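# Lift the bone from the tray onto the table

## Task

Remove the bone from the tray and set it down on the table next to the tray, while the apple, the ball and the root all stay inside the tray.

## Robot and tools

Robot: two arms, left_arm and right_arm, each ending in a five-finger hand (left_arm has a left hand, right_arm a right hand). Cameras: cam_head_left, cam_head_right (a stereo pair on one bar) and cam_high, each 672x504 and fixed.

Frames. The scene frame has its origin on the table surface, halfway between the nominal arm bases; +z is up, +x reaches out over the table, and left_arm sits toward +y. Image left/right does not match arm names. Printed hand positions (end_effector_position, metres) and orientations (end_effector_quat_wxyz) are given in each arm's own base frame; left base is about (-0.020, +0.273, +0.007), right base about (-0.021, -0.325, +0.036) in the scene frame, both nearly unrotated. Fixed cameras and the table use the scene frame. Readings can be off by a few cm.

Hand point: a spot moving with the palm, about 0.15 m out from the wrist face. Its +z runs along the straight fingers, +y points out of the palm, +x crosses the palm away from the thumb on the right hand and toward the thumb on the left hand. Straight fingers extend 0.06-0.07 m past the point and lie 0.06 m behind it along -y. A wrist bracket on the little-finger side can strike things.

Row layout (shared by execute_actions and move): one flat list of 28 numbers, each in [-1, 1], covering both arms even if one is idle. Order: left dx, dy, dz, rx, ry, rz; left six motor numbers; left force_limit, speed; then the same 14 for the right arm. The six pose numbers are an offset (not a pose) from that arm's current Hand target, measured along the Hand target's own axes; 1.0 equals 0.6 m of travel or 180 degrees, and rx, ry, rz form a single rotation vector. Sending six zeros re-commands the current Hand target. Motor order: thumb_turn, thumb_bend, index, middle, ring, little; -1 open, +1 closed (thumb_turn +1 puts the thumb opposite the fingers). Alternatively place grasp numbers a, b, c in the first three slots with exact 0 in the last three: a curls index/middle and bends the thumb, b curls ring/little, c swings the thumb in front of the palm; all zeros means fully open. Use 0.001 if you really want an individual motor at 0. force_limit runs from about 0 N at -1 to 10 N at +1 (15 N for thumb motors); speed rises linearly to full at +0.48. For a soft grip close at speed -0.94 or less. Every hand needs its eight numbers each row: to keep a hand unchanged, resend the last eight you sent it. An opposed thumb and fingers hold objects roughly 0.035-0.065 m thick.

execute_actions(actions, cameras): actions is a list of actions; each action is up to 15 rows, one per 1/30 s step, and a short action repeats its final row. All rows in one action are offsets from the Hand target at that action's start, not from the prior row. Images come back only for an empty actions list or when cameras names them (["all"], a list of names, or []).

move(target, speed, blend, blocking, cameras): target is one 28-number row or up to 15 rows; every row is an offset from the same starting Hand targets. speed is m/s, 0.002 to 4.3 (default 0.25), turning limited to twice that in rad/s; one value or one per target. blend (m) rounds corners between listed targets; 0 stops at each. Paths run straight, finish together, last at least 0.5 s and are cut at 10 s. They ignore obstacles and the other arm; avoid passing near an arm's own base. blocking=false returns after about 0.5 s while motion continues. The result adds a move: line with the ending (done, off_target, moving, held, fault) and any limits (paced = clipped, held = steps withheld).

wait(seconds 0-10, cameras): lets time run with the last commands held. stop(cameras): brakes a running move. zoom_image(camera, region [x0, y0, x1, y1] pixels, max 504x504): closer look at the latest image from cam_head_left, cam_head_right or cam_high. show_instructions(): reference pages. finished_scene(scene=1): ends the scene permanently.

Results: Hand target (the last commanded pose after clipping; next offsets count from it), end_effector pose, Joint positions, velocities (may read within noise), torques, hand_measured, hand_stopped_by (moving, target, force, stalled, fault), hand_load_n (positive when pushed open; near 0 after a grip is lost), hand_force_limit, hand_speed, motor temperatures. Hands often rest 1-3 cm (sometimes 5 cm) below the command without contact; resend the missing offset if needed. The controller limits each step's turn to 40 degrees from the measured orientation.

Avoid: dropping or releasing moving objects, knocking things off the table (that fails the task), hitting the table or fixed things hard, fast contacts, arms touching each other, a hand squeezing the other hand, excessive finger loads, long stretched-out holding (motors overheat; a MOTOR HOT line warns before a fault drops the arm). Objects may occasionally be nudged by outside pushes.

Each tool is called after "Call:" as name(argument=value, ...), one argument or row to a line, values as JSON.

Reference images:

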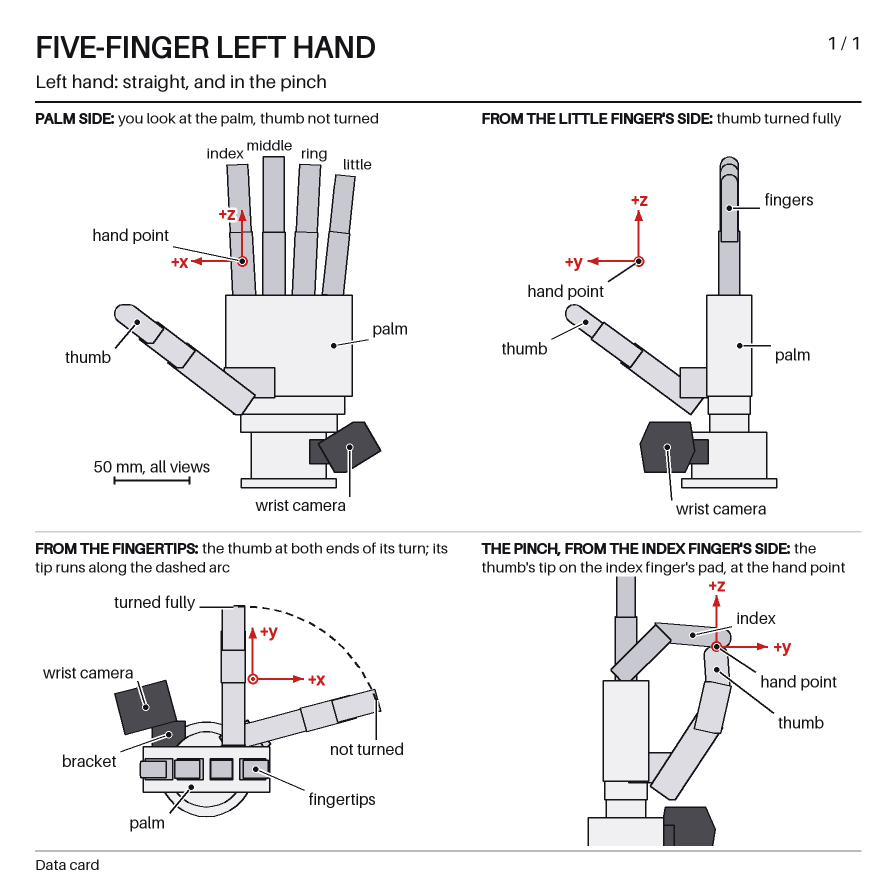

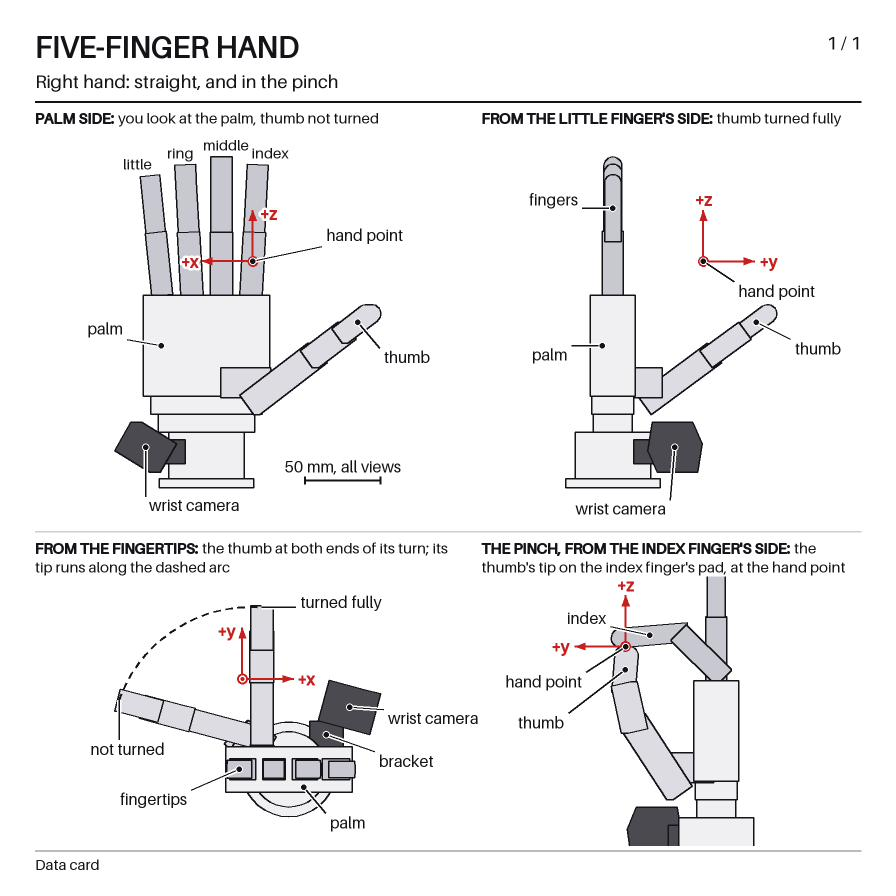

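## Session

Call:
execute_actions(
  actions=[],
)

Scene clock: 0.00 s.
left_arm: end_effector_position=(+0.5173, -0.2690, +0.1864) hand_measured=(-1.000, -1.000, -1.000, -1.000, -1.000, -1.000) hand_load_n=(+0.0, +0.0, -0.5, +0.0, +0.0, +0.0) hand_stopped_by=(target, target, target, target, target, target) hand_force_limit=0.00 hand_speed=-0.80 end_effector_quat_wxyz=(+0.043, -0.168, +0.984, +0.030) | right_arm: end_effector_position=(+0.2481, -0.2099, +0.1578) hand_measured=(-1.000, -1.000, -1.000, -1.000, -1.000, -1.000) hand_load_n=(+0.0, +0.0, +0.0, +0.0, +0.5, +0.0) hand_stopped_by=(target, target, target, target, target, target) hand_force_limit=0.00 hand_speed=-0.80 end_effector_quat_wxyz=(+0.502, +0.814, -0.206, -0.208)
Joint positions: left_arm=[-0.538 2.059 2.114 -1.599 -0.103 0.696] | right_arm=[-0.152 1.771 1.029 -1.637 0.937 -0.802]
Joint velocities: within noise
Joint torques (N m): no reading
Motor temperatures (°C): left_arm=[22 27 24 27 24 24] | right_arm=[22 29 23 25 23 25]
Heat: left arm: hottest shoulder 27 °C; right arm: hottest shoulder 29 °C.
Hand target: left_arm +0.5223, -0.2720, +0.1880; +0.048, -0.168, +0.984, +0.026 | right_arm +0.2533, -0.2108, +0.1625; +0.501, +0.815, -0.211, -0.200

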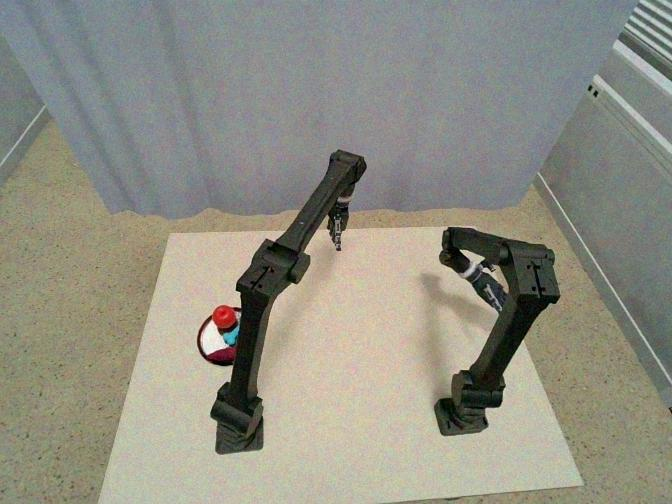

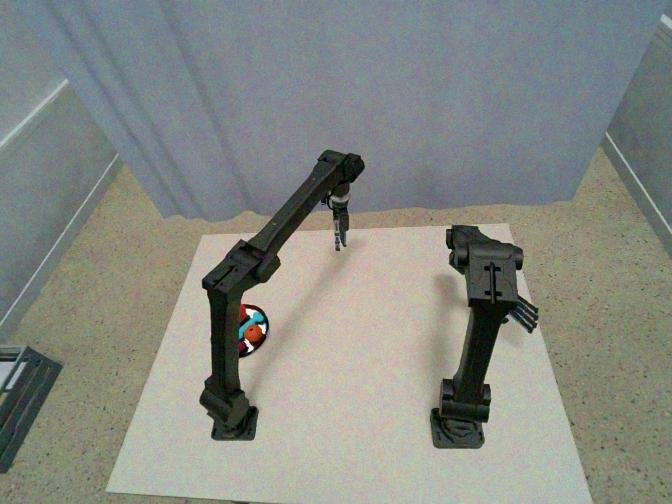

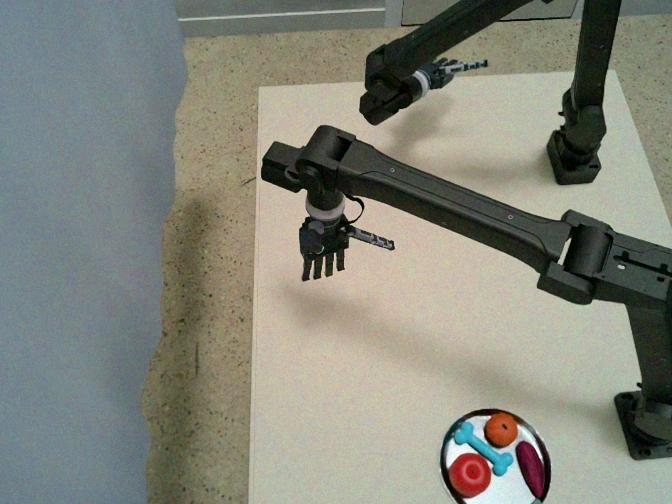

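Call:
zoom_image(
  camera="cam_high",
  region=[420, 384, 580, 504],
)

Call:
zoom_image(
  camera="cam_head_left",
  region=[180, 290, 280, 380],
)

Call:
zoom_image(
  camera="cam_head_right",
  region=[200, 290, 300, 380],
)

Scaled by 3.150 from the camera's 672x504 image, which has a finer 960x720 frame.

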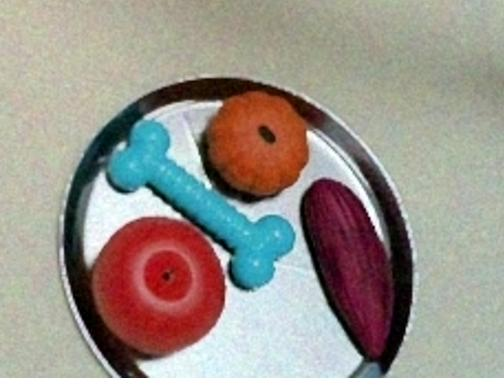

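Scaled by 5.040 from the camera's 672x504 image, which has a finer 960x720 frame.

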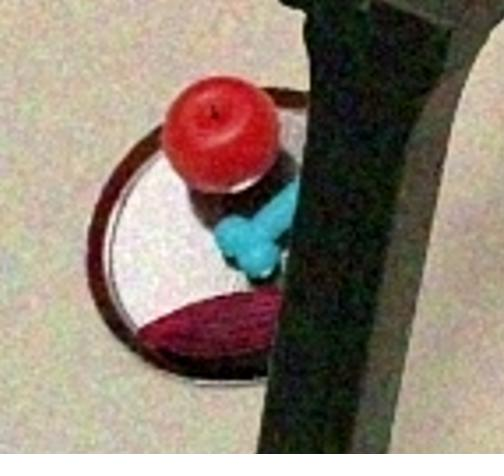

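Scaled by 5.040 from the camera's 672x504 image, which has a finer 960x720 frame.

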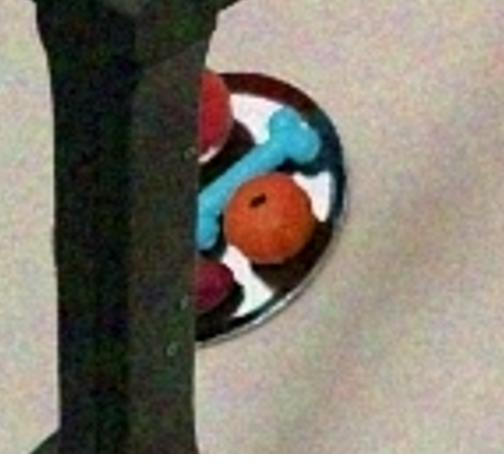

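Call:
move(
  target=[
    [-0.0983,0.4558,-0.1278,-0.0177,0.0060,-0.1699,-1,-1,-1,-1,-1,-1,0,-0.8,-0.0205,0.0415,-0.3735,0.3255,0.0105,0.125,-1,-1,-1,-1,-1,-1,0,-0.8],
    [-0.0873,0.9068,-0.1968,-0.0367,0.0125,-0.3535,-1,-1,-1,-1,-1,-1,0,-0.8,-0.0956,-0.0585,-0.6487,0.651,0.021,0.25,-1,-1,-1,-1,-1,-1,0,-0.8],
  ],
  blend=0.05,
  speed=0.35,
  cameras=["all"],
)

Scene clock: 224.90 s.
left_arm: end_effector_position=(+0.3739, +0.2461, +0.3137) hand_measured=(-1.000, -1.000, -1.000, -1.000, -1.000, -1.000) hand_load_n=(+0.0, +0.0, +0.0, +0.0, +0.0, +0.0) hand_stopped_by=(target, target, target, target, target, target) hand_force_limit=0.00 hand_speed=-0.80 end_effector_quat_wxyz=(+0.060, -0.661, +0.746, +0.043) | right_arm: end_effector_position=(+0.4189, +0.1159, +0.2915) hand_measured=(-1.000, -1.000, -1.000, -1.000, -1.000, -1.000) hand_load_n=(+0.0, +0.0, +0.0, +0.0, +0.0, +0.0) hand_stopped_by=(target, target, target, target, target, target) hand_force_limit=0.00 hand_speed=-0.80 end_effector_quat_wxyz=(-0.366, +0.734, -0.510, +0.259)
Joint positions: left_arm=[0.511 1.633 1.846 -1.684 -0.109 0.637] | right_arm=[0.148 1.015 1.049 -0.685 -0.161 -0.13]
Joint torques (N m): left_arm=[0.15 -15.38 11.95 -0.13 -0.2 0.06] | right_arm=[-1.03 -7.47 8.21 2.25 -0.06 0.16]
Motor temperatures (°C): left_arm=[22 33 34 27 23 22] | right_arm=[22 30 28 24 22 24]
Heat: left arm: hottest elbow 34 °C; right arm: hottest shoulder 30 °C.
Hand target: left_arm +0.3795, +0.2497, +0.3303; +0.027, -0.664, +0.745, +0.048 | right_arm +0.4195, +0.1202, +0.2999; -0.378, +0.727, -0.508, +0.265
Off the commanded pose: left_arm 0.018 m, 4 deg | right_arm 0.010 m, 2 deg.
joint sent to its limit (left arm) — joint 4 (wrist pitch), lower limit. The joint targets are off in orientation, not in position.
move: off_target (left_arm)

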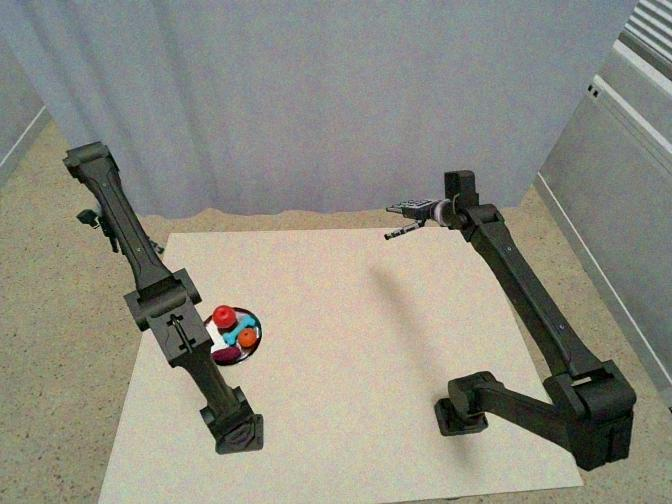

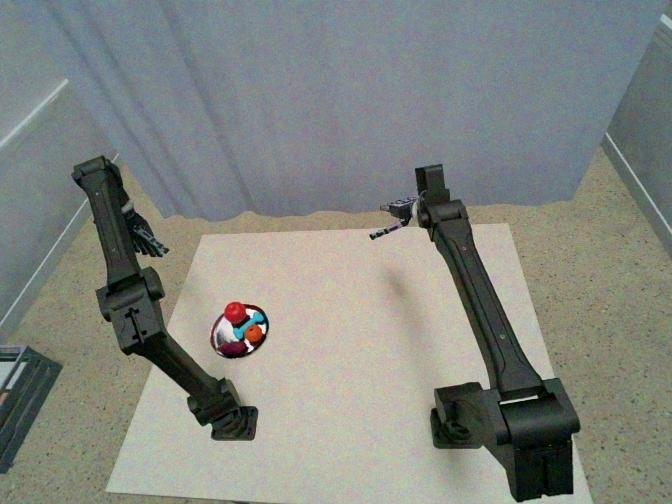

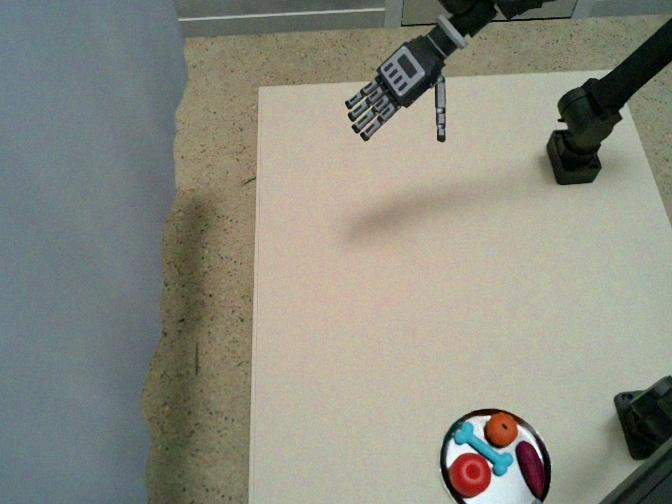

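Call:
zoom_image(
  camera="cam_head_left",
  region=[195, 295, 275, 371],
)

Call:
zoom_image(
  camera="cam_head_right",
  region=[200, 290, 280, 366],
)

Call:
zoom_image(
  camera="cam_high",
  region=[432, 400, 562, 504],
)

Scaled by 6.300 from the camera's 672x504 image, which has a finer 960x720 frame.

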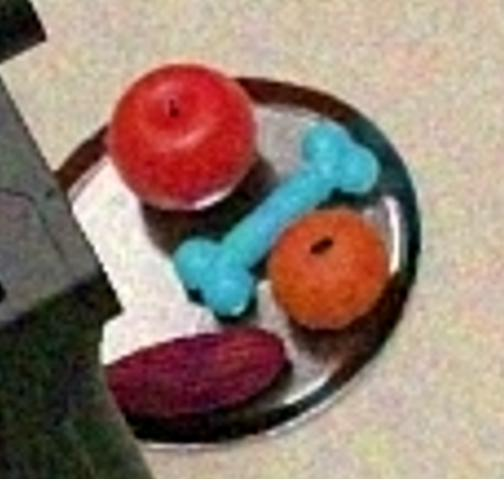

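Scaled by 6.300 from the camera's 672x504 image, which has a finer 960x720 frame.

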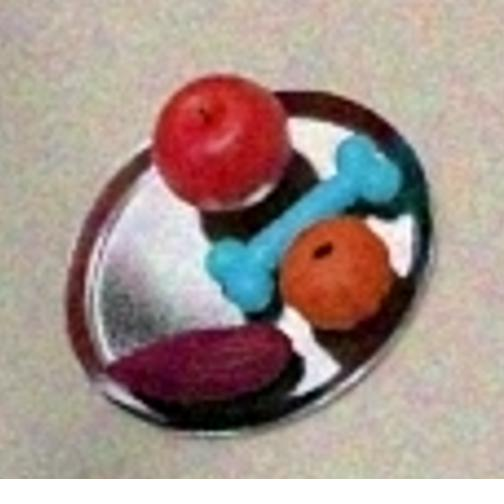

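Scaled by 3.877 from the camera's 672x504 image, which has a finer 960x720 frame.

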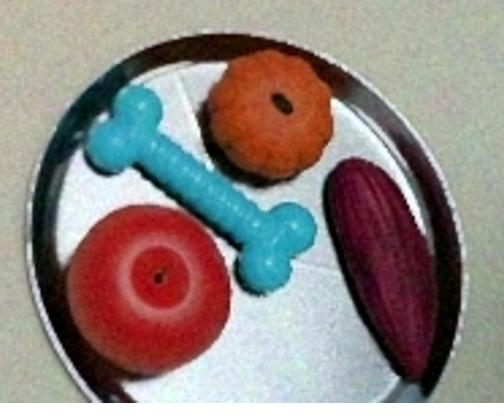

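Call:
move(
  target=[-0.2353,0.4642,0.2258,-0.026,0.0089,-0.248,-1,-1,-1,-1,-1,-1,0,-0.8,-0.7592,0.1720,0.3103,0.0110,-0.0752,-0.0503,0.7,-0.65,-0.5,-1,-1,-1,0,-0.2],
  speed=0.3,
  cameras=["all"],
)

Scene clock: 285.27 s.
left_arm: end_effector_position=(+0.1121, +0.4277, +0.2209) hand_measured=(-1.000, -1.000, -1.000, -1.000, -1.000, -1.000) hand_load_n=(+0.0, -0.5, +0.0, +0.0, +0.0, +0.0) hand_stopped_by=(target, target, target, target, target, target) hand_force_limit=0.00 hand_speed=-0.80 end_effector_quat_wxyz=(+0.000, +0.895, -0.443, -0.054) | right_arm: end_effector_position=(+0.3356, +0.5549, +0.0762) hand_measured=(+0.700, -0.650, -0.500, -1.000, -1.000, -1.000) hand_load_n=(+0.0, +0.0, +0.0, +0.0, +0.0, +0.0) hand_stopped_by=(target, target, target, target, target, target) hand_force_limit=0.00 hand_speed=-0.20 end_effector_quat_wxyz=(-0.392, +0.805, -0.389, +0.216)
Joint positions: left_arm=[1.25 1.658 1.622 -1.519 -0.107 0.598] | right_arm=[1.069 1.732 1.169 -0.132 0.356 0.23]
Joint torques (N m): left_arm=[0.15 -14.51 10 0.35 -0.18 -0.12] | right_arm=[-1.73 -17.03 11.23 2.13 0.2 0.16]
Motor temperatures (°C): left_arm=[22 33 39 27 23 22] | right_arm=[21 30 32 24 22 24]
Heat: left arm: hottest elbow 39 °C; right arm: hottest elbow 32 °C.
Hand target: left_arm +0.1162, +0.4349, +0.2201; -0.006, +0.899, -0.435, -0.055 | right_arm +0.3513, +0.5800, +0.1084; -0.426, +0.784, -0.397, +0.215
Off the commanded pose: left_arm 0.008 m, 1 deg | right_arm 0.043 m, 5 deg.
move: off_target (right_arm)

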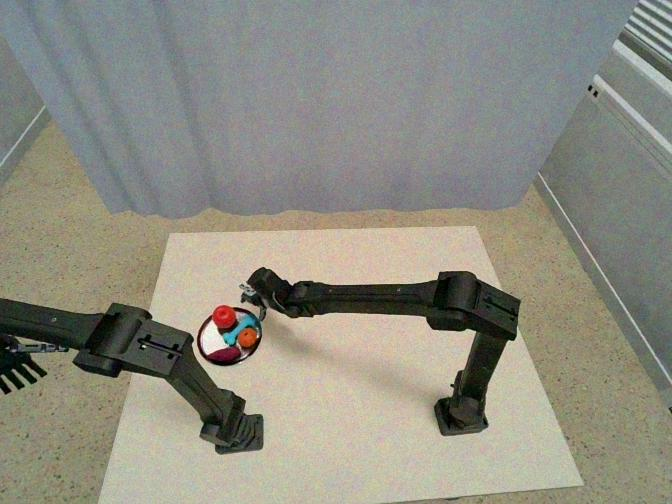

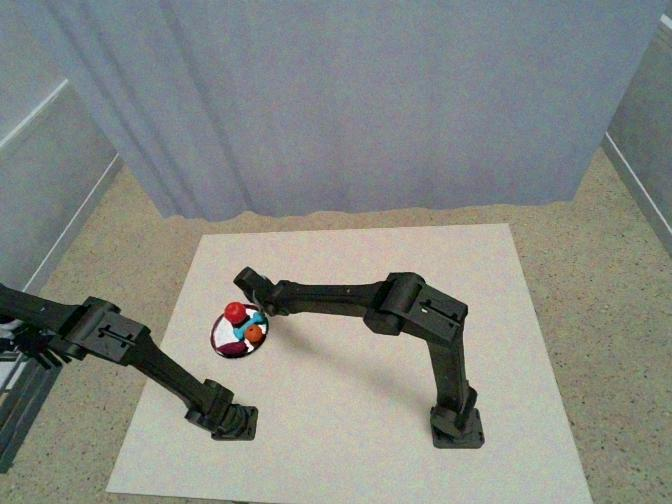

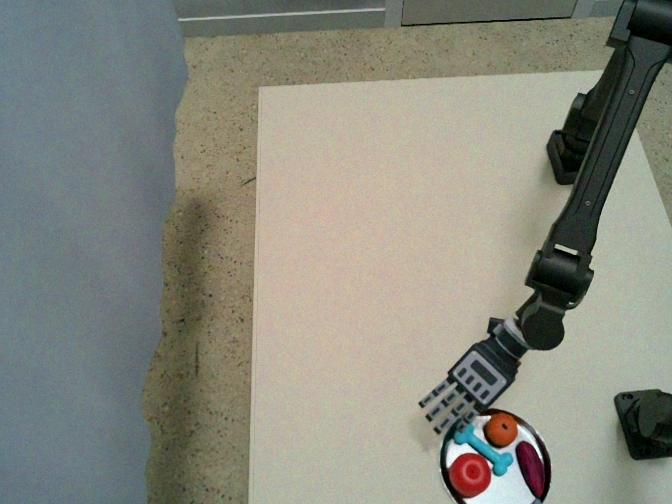

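Call:
zoom_image(
  camera="cam_high",
  region=[400, 330, 560, 504],
)

Call:
zoom_image(
  camera="cam_head_left",
  region=[195, 262, 295, 372],
)

Call:
zoom_image(
  camera="cam_head_right",
  region=[205, 255, 305, 365],
)

Scaled by 2.897 from the camera's 672x504 image, which has a finer 960x720 frame.

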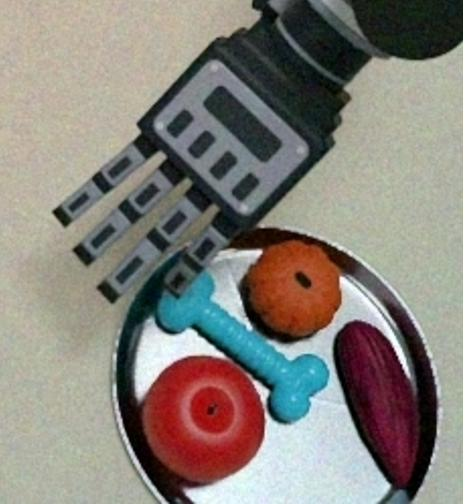

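Scaled by 4.582 from the camera's 672x504 image, which has a finer 960x720 frame.

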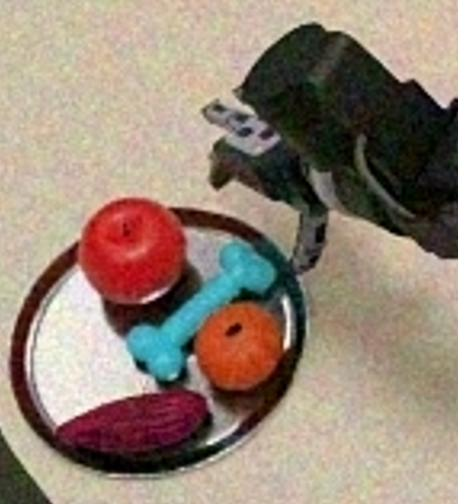

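Scaled by 4.582 from the camera's 672x504 image, which has a finer 960x720 frame.

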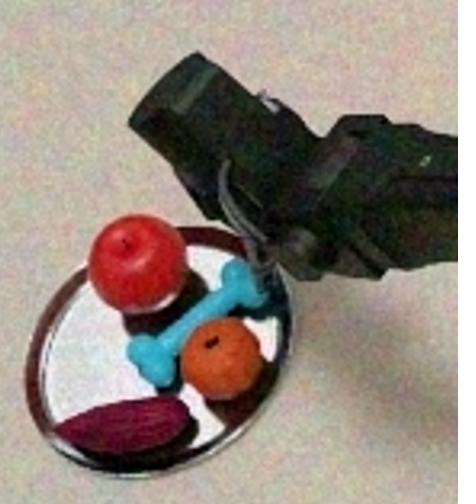

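Call:
move(
  target=[0,0,0,0,0,0,-1,-1,-1,-1,-1,-1,0,-0.8,-0.0183,-0.0093,0.0512,0.0222,0,0.0137,0.7,-0.65,-0.5,-1,-1,-1,0,-0.2],
  speed=0.12,
  cameras=["all"],
)

Call:
zoom_image(
  camera="cam_high",
  region=[400, 330, 560, 504],
)

Call:
zoom_image(
  camera="cam_head_left",
  region=[195, 262, 295, 372],
)

Scene clock: 311.40 s.
left_arm: end_effector_position=(+0.1121, +0.4277, +0.2209) hand_measured=(-1.000, -1.000, -1.000, -1.000, -1.000, -1.000) hand_load_n=(-0.5, +0.0, +0.0, +0.0, +0.0, +0.0) hand_stopped_by=(target, target, target, target, target, target) hand_force_limit=0.00 hand_speed=-0.80 end_effector_quat_wxyz=(+0.000, +0.895, -0.443, -0.054) | right_arm: end_effector_position=(+0.3526, +0.5804, +0.0637) hand_measured=(+0.700, -0.650, -0.500, -1.000, -1.000, -1.000) hand_load_n=(+0.0, +0.0, +0.0, +0.0, +0.0, +0.0) hand_stopped_by=(target, target, target, target, target, target) hand_force_limit=0.00 hand_speed=-0.20 end_effector_quat_wxyz=(-0.423, +0.783, -0.399, +0.221)
Joint positions: left_arm=[1.25 1.658 1.622 -1.519 -0.107 0.598] | right_arm=[1.069 1.804 1.191 -0.011 0.374 0.248]
Joint torques (N m): left_arm=[0.15 -14.45 10 0.34 -0.18 -0.13] | right_arm=[-1.73 -17.9 10.99 2.25 0.2 0.16]
Heat: left arm: hottest elbow 40 °C; right arm: hottest elbow 36 °C.
Hand target: left_arm +0.1162, +0.4349, +0.2201; -0.006, +0.899, -0.435, -0.055 | right_arm +0.3680, +0.6058, +0.0962; -0.457, +0.760, -0.406, +0.220
Off the commanded pose: left_arm 0.008 m, 1 deg | right_arm 0.044 m, 5 deg.
move: off_target (right_arm)

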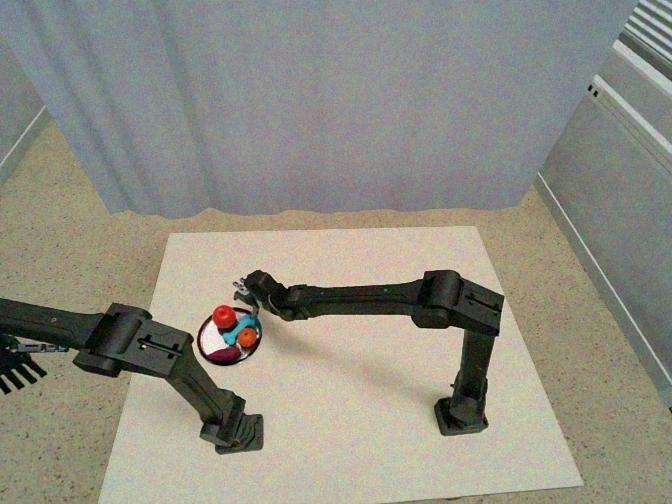

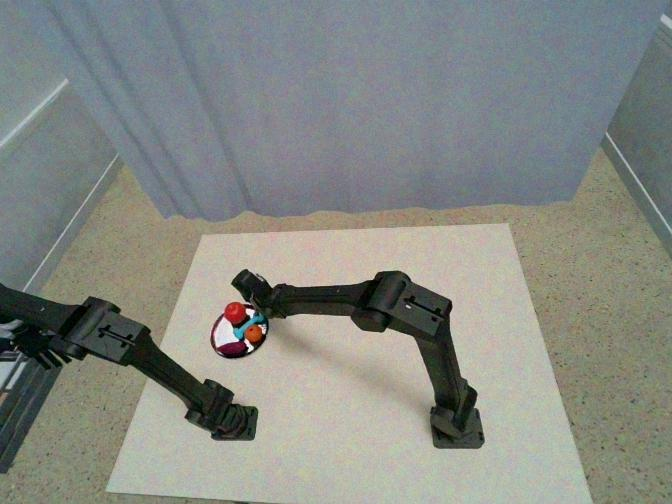

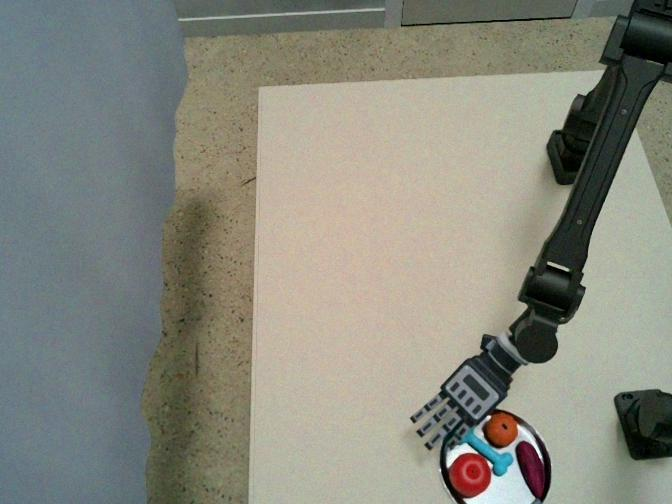

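Scaled by 2.897 from the camera's 672x504 image, which has a finer 960x720 frame.

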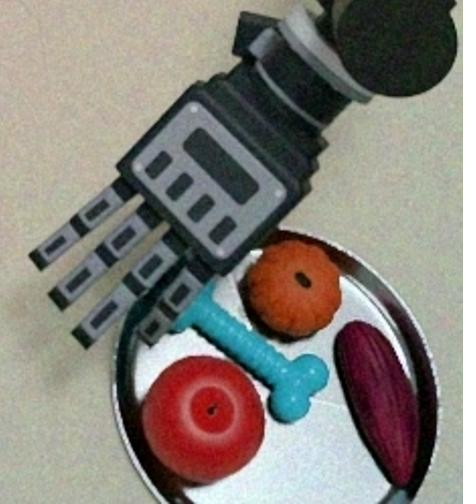

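Scaled by 4.582 from the camera's 672x504 image, which has a finer 960x720 frame.

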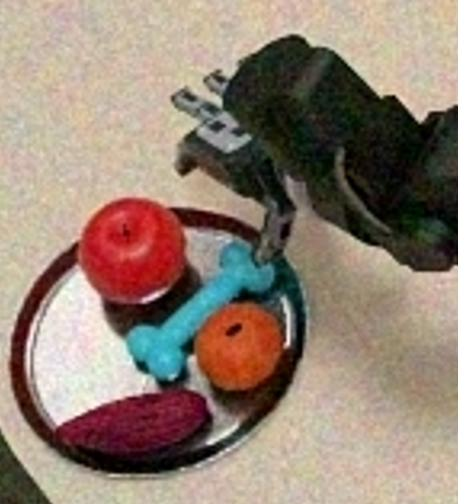

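Call:
move(
  target=[0,0,0,0,0,0,-1,-1,-1,-1,-1,-1,0,-0.8,-0.0025,0.0272,0.0152,-0.0018,-0.0437,-0.0242,0.7,-0.65,-0.35,-1,-1,-1,0,-0.2],
  speed=0.1,
  cameras=["all"],
)

Call:
zoom_image(
  camera="cam_high",
  region=[400, 330, 560, 504],
)

Call:
zoom_image(
  camera="cam_head_left",
  region=[195, 282, 285, 372],
)

Scene clock: 337.23 s.
left_arm: end_effector_position=(+0.1121, +0.4277, +0.2209) hand_measured=(-1.000, -1.000, -1.000, -1.000, -1.000, -1.000) hand_load_n=(+0.0, +0.0, +0.0, +0.0, +0.0, +0.0) hand_stopped_by=(target, target, target, target, target, target) hand_force_limit=0.00 hand_speed=-0.80 end_effector_quat_wxyz=(+0.000, +0.895, -0.443, -0.054) | right_arm: end_effector_position=(+0.3536, +0.5948, +0.0591) hand_measured=(+0.700, -0.650, -0.350, -1.000, -1.000, -1.000) hand_load_n=(+0.0, +0.0, +0.0, +0.0, +0.0, +0.0) hand_stopped_by=(target, target, target, target, target, target) hand_force_limit=0.00 hand_speed=-0.20 end_effector_quat_wxyz=(-0.454, +0.800, -0.352, +0.176)
Joint positions: left_arm=[1.25 1.658 1.622 -1.519 -0.107 0.598] | right_arm=[1.036 1.83 1.191 0.07 0.213 0.178]
Joint torques (N m): left_arm=[0.09 -14.45 10 0.36 -0.18 -0.13] | right_arm=[-2.02 -18.08 9.29 2.32 -0.02 -0.1]
Motor temperatures (°C): left_arm=[21 31 39 27 23 22] | right_arm=[21 31 37 24 21 24]
Heat: left arm: hottest elbow 39 °C; right arm: hottest elbow 37 °C.
Hand target: left_arm +0.1162, +0.4349, +0.2201; -0.006, +0.899, -0.435, -0.055 | right_arm +0.3668, +0.6076, +0.0776; -0.473, +0.790, -0.345, +0.183
Off the commanded pose: left_arm 0.008 m, 1 deg | right_arm 0.026 m, 3 deg.
move: off_target (right_arm)

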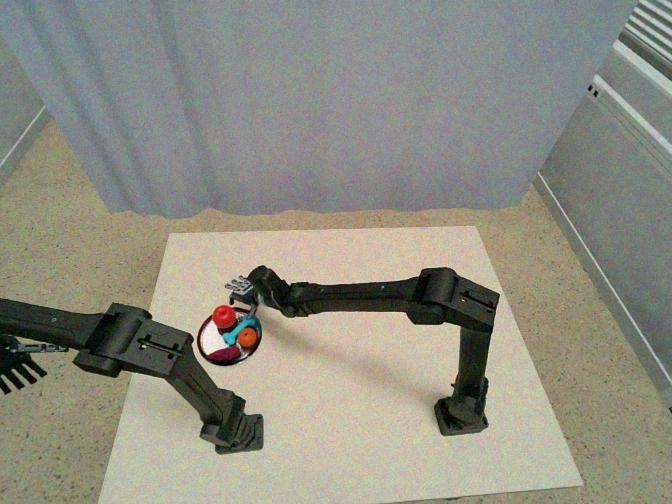

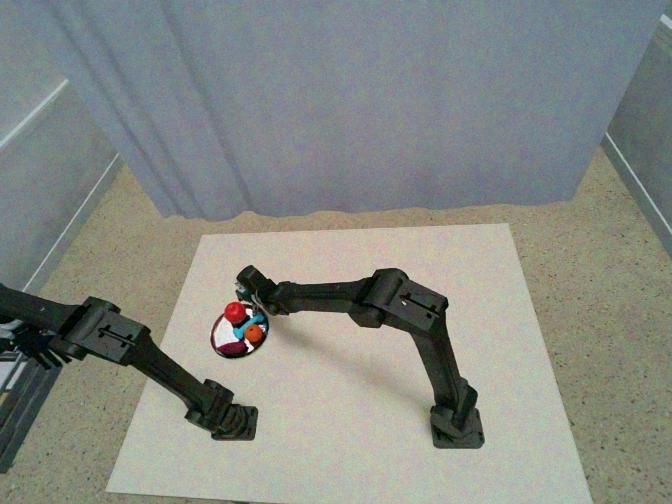

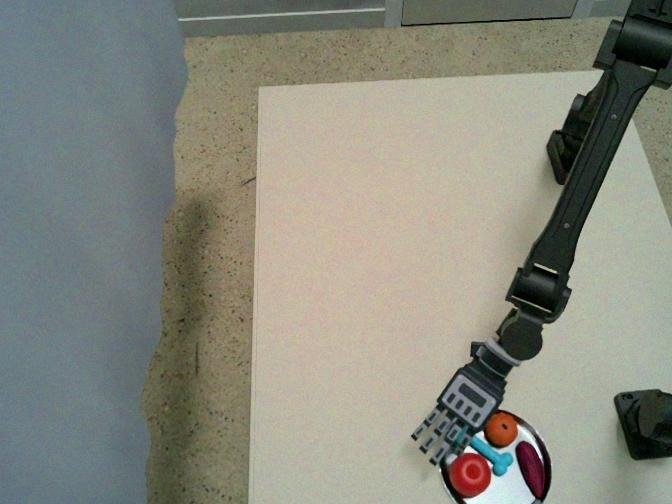

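Scaled by 2.897 from the camera's 672x504 image, which has a finer 960x720 frame.

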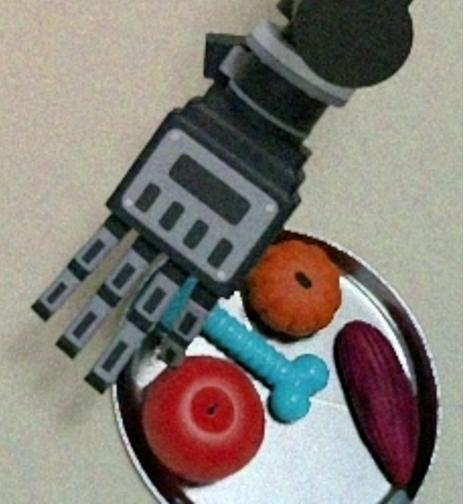

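Scaled by 5.600 from the camera's 672x504 image, which has a finer 960x720 frame.

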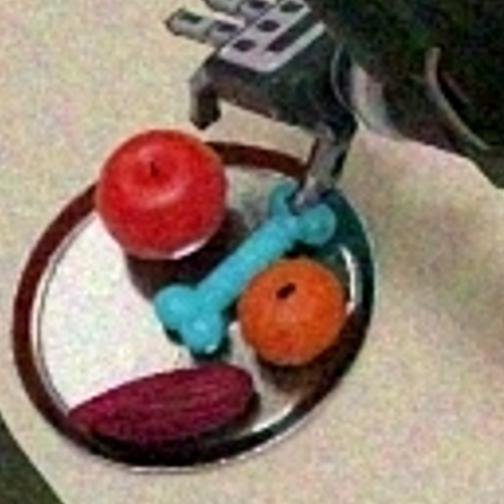

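Call:
move(
  target=[0,0,0,0,0,0,-1,-1,-1,-1,-1,-1,0,-0.8,0.0132,0.0287,-0.0038,0,0,-0.012,0.7,-0.65,-0.35,-1,-1,-1,0,-0.2],
  speed=0.08,
  cameras=["cam_high","cam_head_left"],
)

Call:
zoom_image(
  camera="cam_high",
  region=[400, 330, 560, 504],
)

Call:
zoom_image(
  camera="cam_head_left",
  region=[195, 282, 285, 372],
)

Scene clock: 348.47 s.
left_arm: end_effector_position=(+0.1121, +0.4277, +0.2209) hand_measured=(-1.000, -1.000, -1.000, -1.000, -1.000, -1.000) hand_load_n=(+0.0, +0.0, +0.0, +0.0, +0.0, +0.0) hand_stopped_by=(target, target, target, target, target, target) hand_force_limit=0.00 hand_speed=-0.80 end_effector_quat_wxyz=(+0.000, +0.895, -0.443, -0.054) | right_arm: end_effector_position=(+0.3584, +0.5961, +0.0626) hand_measured=(+0.700, -0.650, -0.350, -1.000, -1.000, -1.000) hand_load_n=(+0.0, +0.0, +0.0, +0.0, +0.0, +0.0) hand_stopped_by=(target, target, target, target, target, target) hand_force_limit=0.00 hand_speed=-0.20 end_effector_quat_wxyz=(-0.465, +0.798, -0.335, +0.186)
Joint positions: left_arm=[1.25 1.658 1.622 -1.519 -0.107 0.598] | right_arm=[1.033 1.83 1.183 0.114 0.209 0.138]
Joint torques (N m): left_arm=[0.09 -14.51 10 0.34 -0.18 -0.12] | right_arm=[-2.08 -17.96 6.83 2.41 -0.02 -0.11]
Heat: left arm: hottest elbow 39 °C; right arm: hottest elbow 36 °C.
Hand target: left_arm +0.1162, +0.4349, +0.2201; -0.006, +0.899, -0.435, -0.055 | right_arm +0.3646, +0.5951, +0.0634; -0.470, +0.796, -0.330, +0.192
Off the commanded pose: left_arm 0.008 m, 1 deg | right_arm 0.006 m, 1 deg.
move: done
Images, in order (width x height): cam_head_left 672x504, cam_high 672x504.

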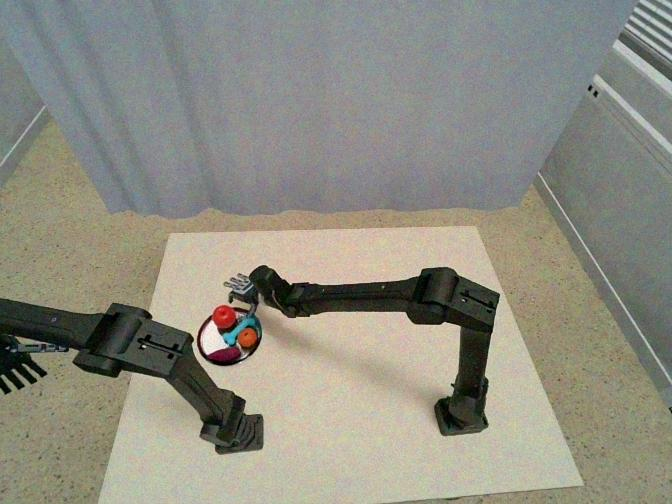

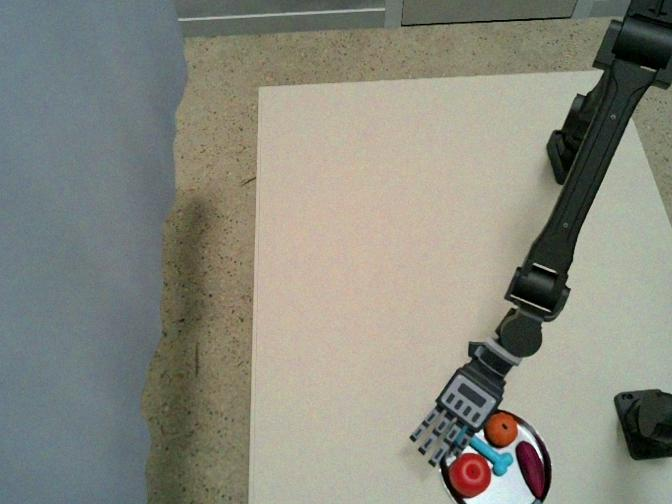

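Scaled by 2.897 from the camera's 672x504 image, which has a finer 960x720 frame.

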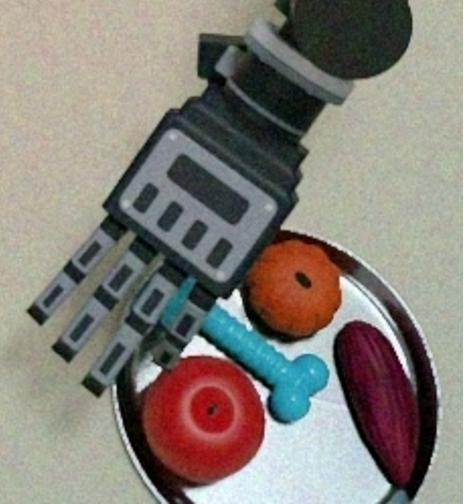

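Scaled by 5.600 from the camera's 672x504 image, which has a finer 960x720 frame.

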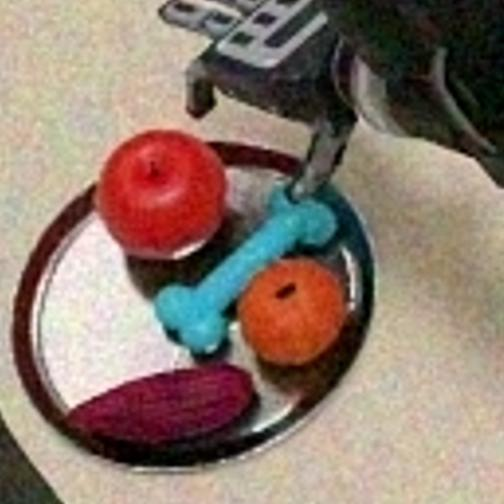

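Call:
move(
  target=[0,0,0,0,0,0,-1,-1,-1,-1,-1,-1,0,-0.8,0.0047,0.0515,-0.0125,0,0,0,0.7,-0.65,-0.35,-1,-1,-1,0,-0.2],
  speed=0.08,
)

Scene clock: 356.10 s.
left_arm: end_effector_position=(+0.1121, +0.4277, +0.2209) hand_measured=(-1.000, -1.000, -1.000, -1.000, -1.000, -1.000) hand_load_n=(+0.0, +0.0, +0.0, -0.5, +0.0, +0.0) hand_stopped_by=(target, target, target, target, target, target) hand_force_limit=0.00 hand_speed=-0.80 end_effector_quat_wxyz=(+0.000, +0.895, -0.443, -0.054) | right_arm: end_effector_position=(+0.3472, +0.5773, +0.0362) hand_measured=(+0.700, -0.650, -0.350, -1.000, -1.000, -1.000) hand_load_n=(+0.0, +0.0, +0.0, +0.0, +0.0, +0.0) hand_stopped_by=(target, target, target, target, target, target) hand_force_limit=0.00 hand_speed=-0.20 end_effector_quat_wxyz=(-0.463, +0.799, -0.335, +0.186)
Joint positions: left_arm=[1.25 1.658 1.622 -1.519 -0.107 0.598] | right_arm=[1.033 1.83 1.097 0.195 0.209 0.138]
Joint torques (N m): left_arm=[0.15 -14.51 10 0.34 -0.18 -0.13] | right_arm=[-1.79 -17.73 6.43 2.43 0.11 -0.1]
Heat: left arm: hottest elbow 39 °C; right arm: hottest elbow 36 °C.
Hand target: left_arm +0.1162, +0.4349, +0.2201; -0.006, +0.899, -0.435, -0.055 | right_arm +0.3512, +0.5779, +0.0399; -0.470, +0.796, -0.330, +0.192
Off the commanded pose: left_arm 0.008 m, 1 deg | right_arm 0.006 m, 1 deg.
move: done

Call:
move(
  target=[0,0,0,0,0,0,-1,-1,-1,-1,-1,-1,0,-0.8,-0.001,0.0355,0.032,0,0,0,0.7,-0.65,-0.35,-1,-1,-1,0,-0.2],
  speed=0.08,
  cameras=["cam_high","cam_head_left"],
)

Call:
zoom_image(
  camera="cam_high",
  region=[400, 330, 560, 504],
)

Call:
zoom_image(
  camera="cam_head_left",
  region=[195, 282, 285, 372],
)

Scene clock: 365.77 s.
left_arm: end_effector_position=(+0.1121, +0.4277, +0.2209) hand_measured=(-1.000, -1.000, -1.000, -1.000, -1.000, -1.000) hand_load_n=(+0.0, +0.0, +0.0, +0.0, +0.0, +0.0) hand_stopped_by=(target, target, target, target, target, target) hand_force_limit=0.00 hand_speed=-0.80 end_effector_quat_wxyz=(+0.000, +0.895, -0.443, -0.054) | right_arm: end_effector_position=(+0.3493, +0.5808, +0.0054) hand_measured=(+0.700, -0.650, -0.350, -1.000, -1.000, -1.000) hand_load_n=(+0.0, +0.0, +0.0, +0.0, +0.0, +0.0) hand_stopped_by=(target, target, target, target, target, target) hand_force_limit=0.00 hand_speed=-0.20 end_effector_quat_wxyz=(-0.461, +0.800, -0.335, +0.186)
Joint positions: left_arm=[1.25 1.658 1.622 -1.519 -0.107 0.598] | right_arm=[1.033 1.896 1.097 0.256 0.209 0.138]
Joint torques (N m): left_arm=[0.15 -14.51 10 0.35 -0.18 -0.13] | right_arm=[-1.85 -18.32 6.46 2.36 0.07 -0.11]
Heat: left arm: hottest elbow 39 °C; right arm: hottest elbow 34 °C.
Hand target: left_arm +0.1162, +0.4349, +0.2201; -0.006, +0.899, -0.435, -0.055 | right_arm +0.3552, +0.5830, +0.0119; -0.470, +0.796, -0.330, +0.192
Off the commanded pose: left_arm 0.008 m, 1 deg | right_arm 0.009 m, 1 deg.
move: done
Images, in order (width x height): cam_head_left 672x504, cam_high 672x504.

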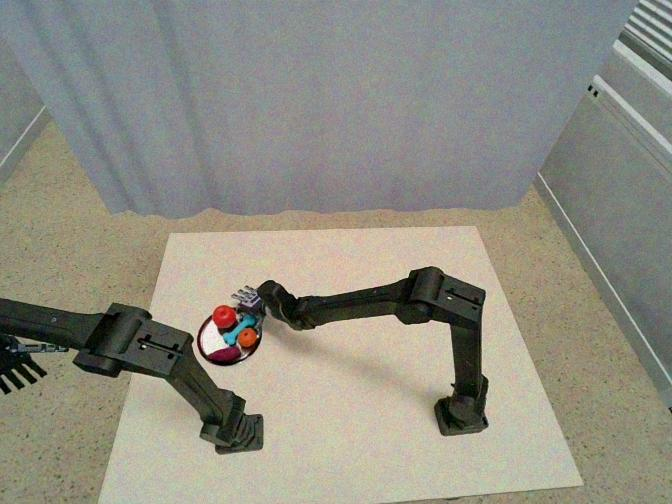

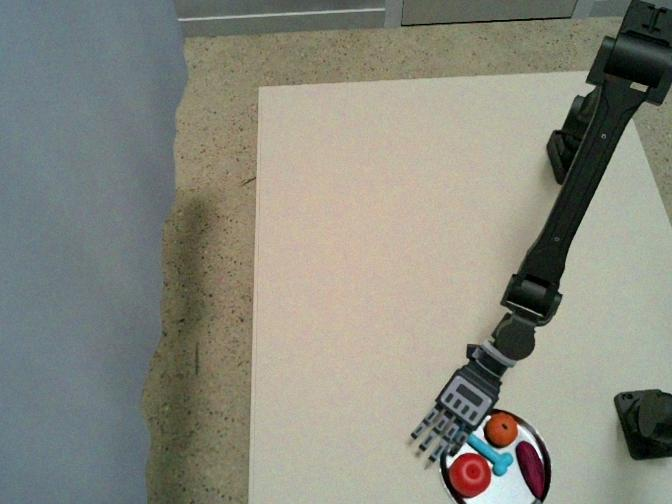

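Scaled by 2.897 from the camera's 672x504 image, which has a finer 960x720 frame.

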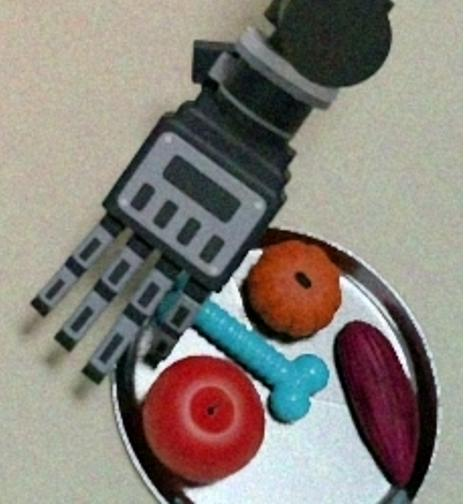

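Scaled by 5.600 from the camera's 672x504 image, which has a finer 960x720 frame.

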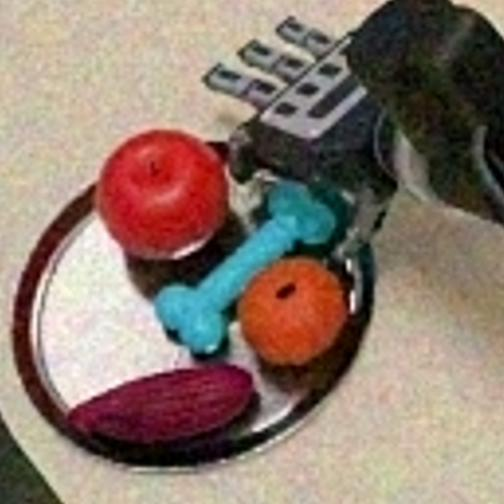

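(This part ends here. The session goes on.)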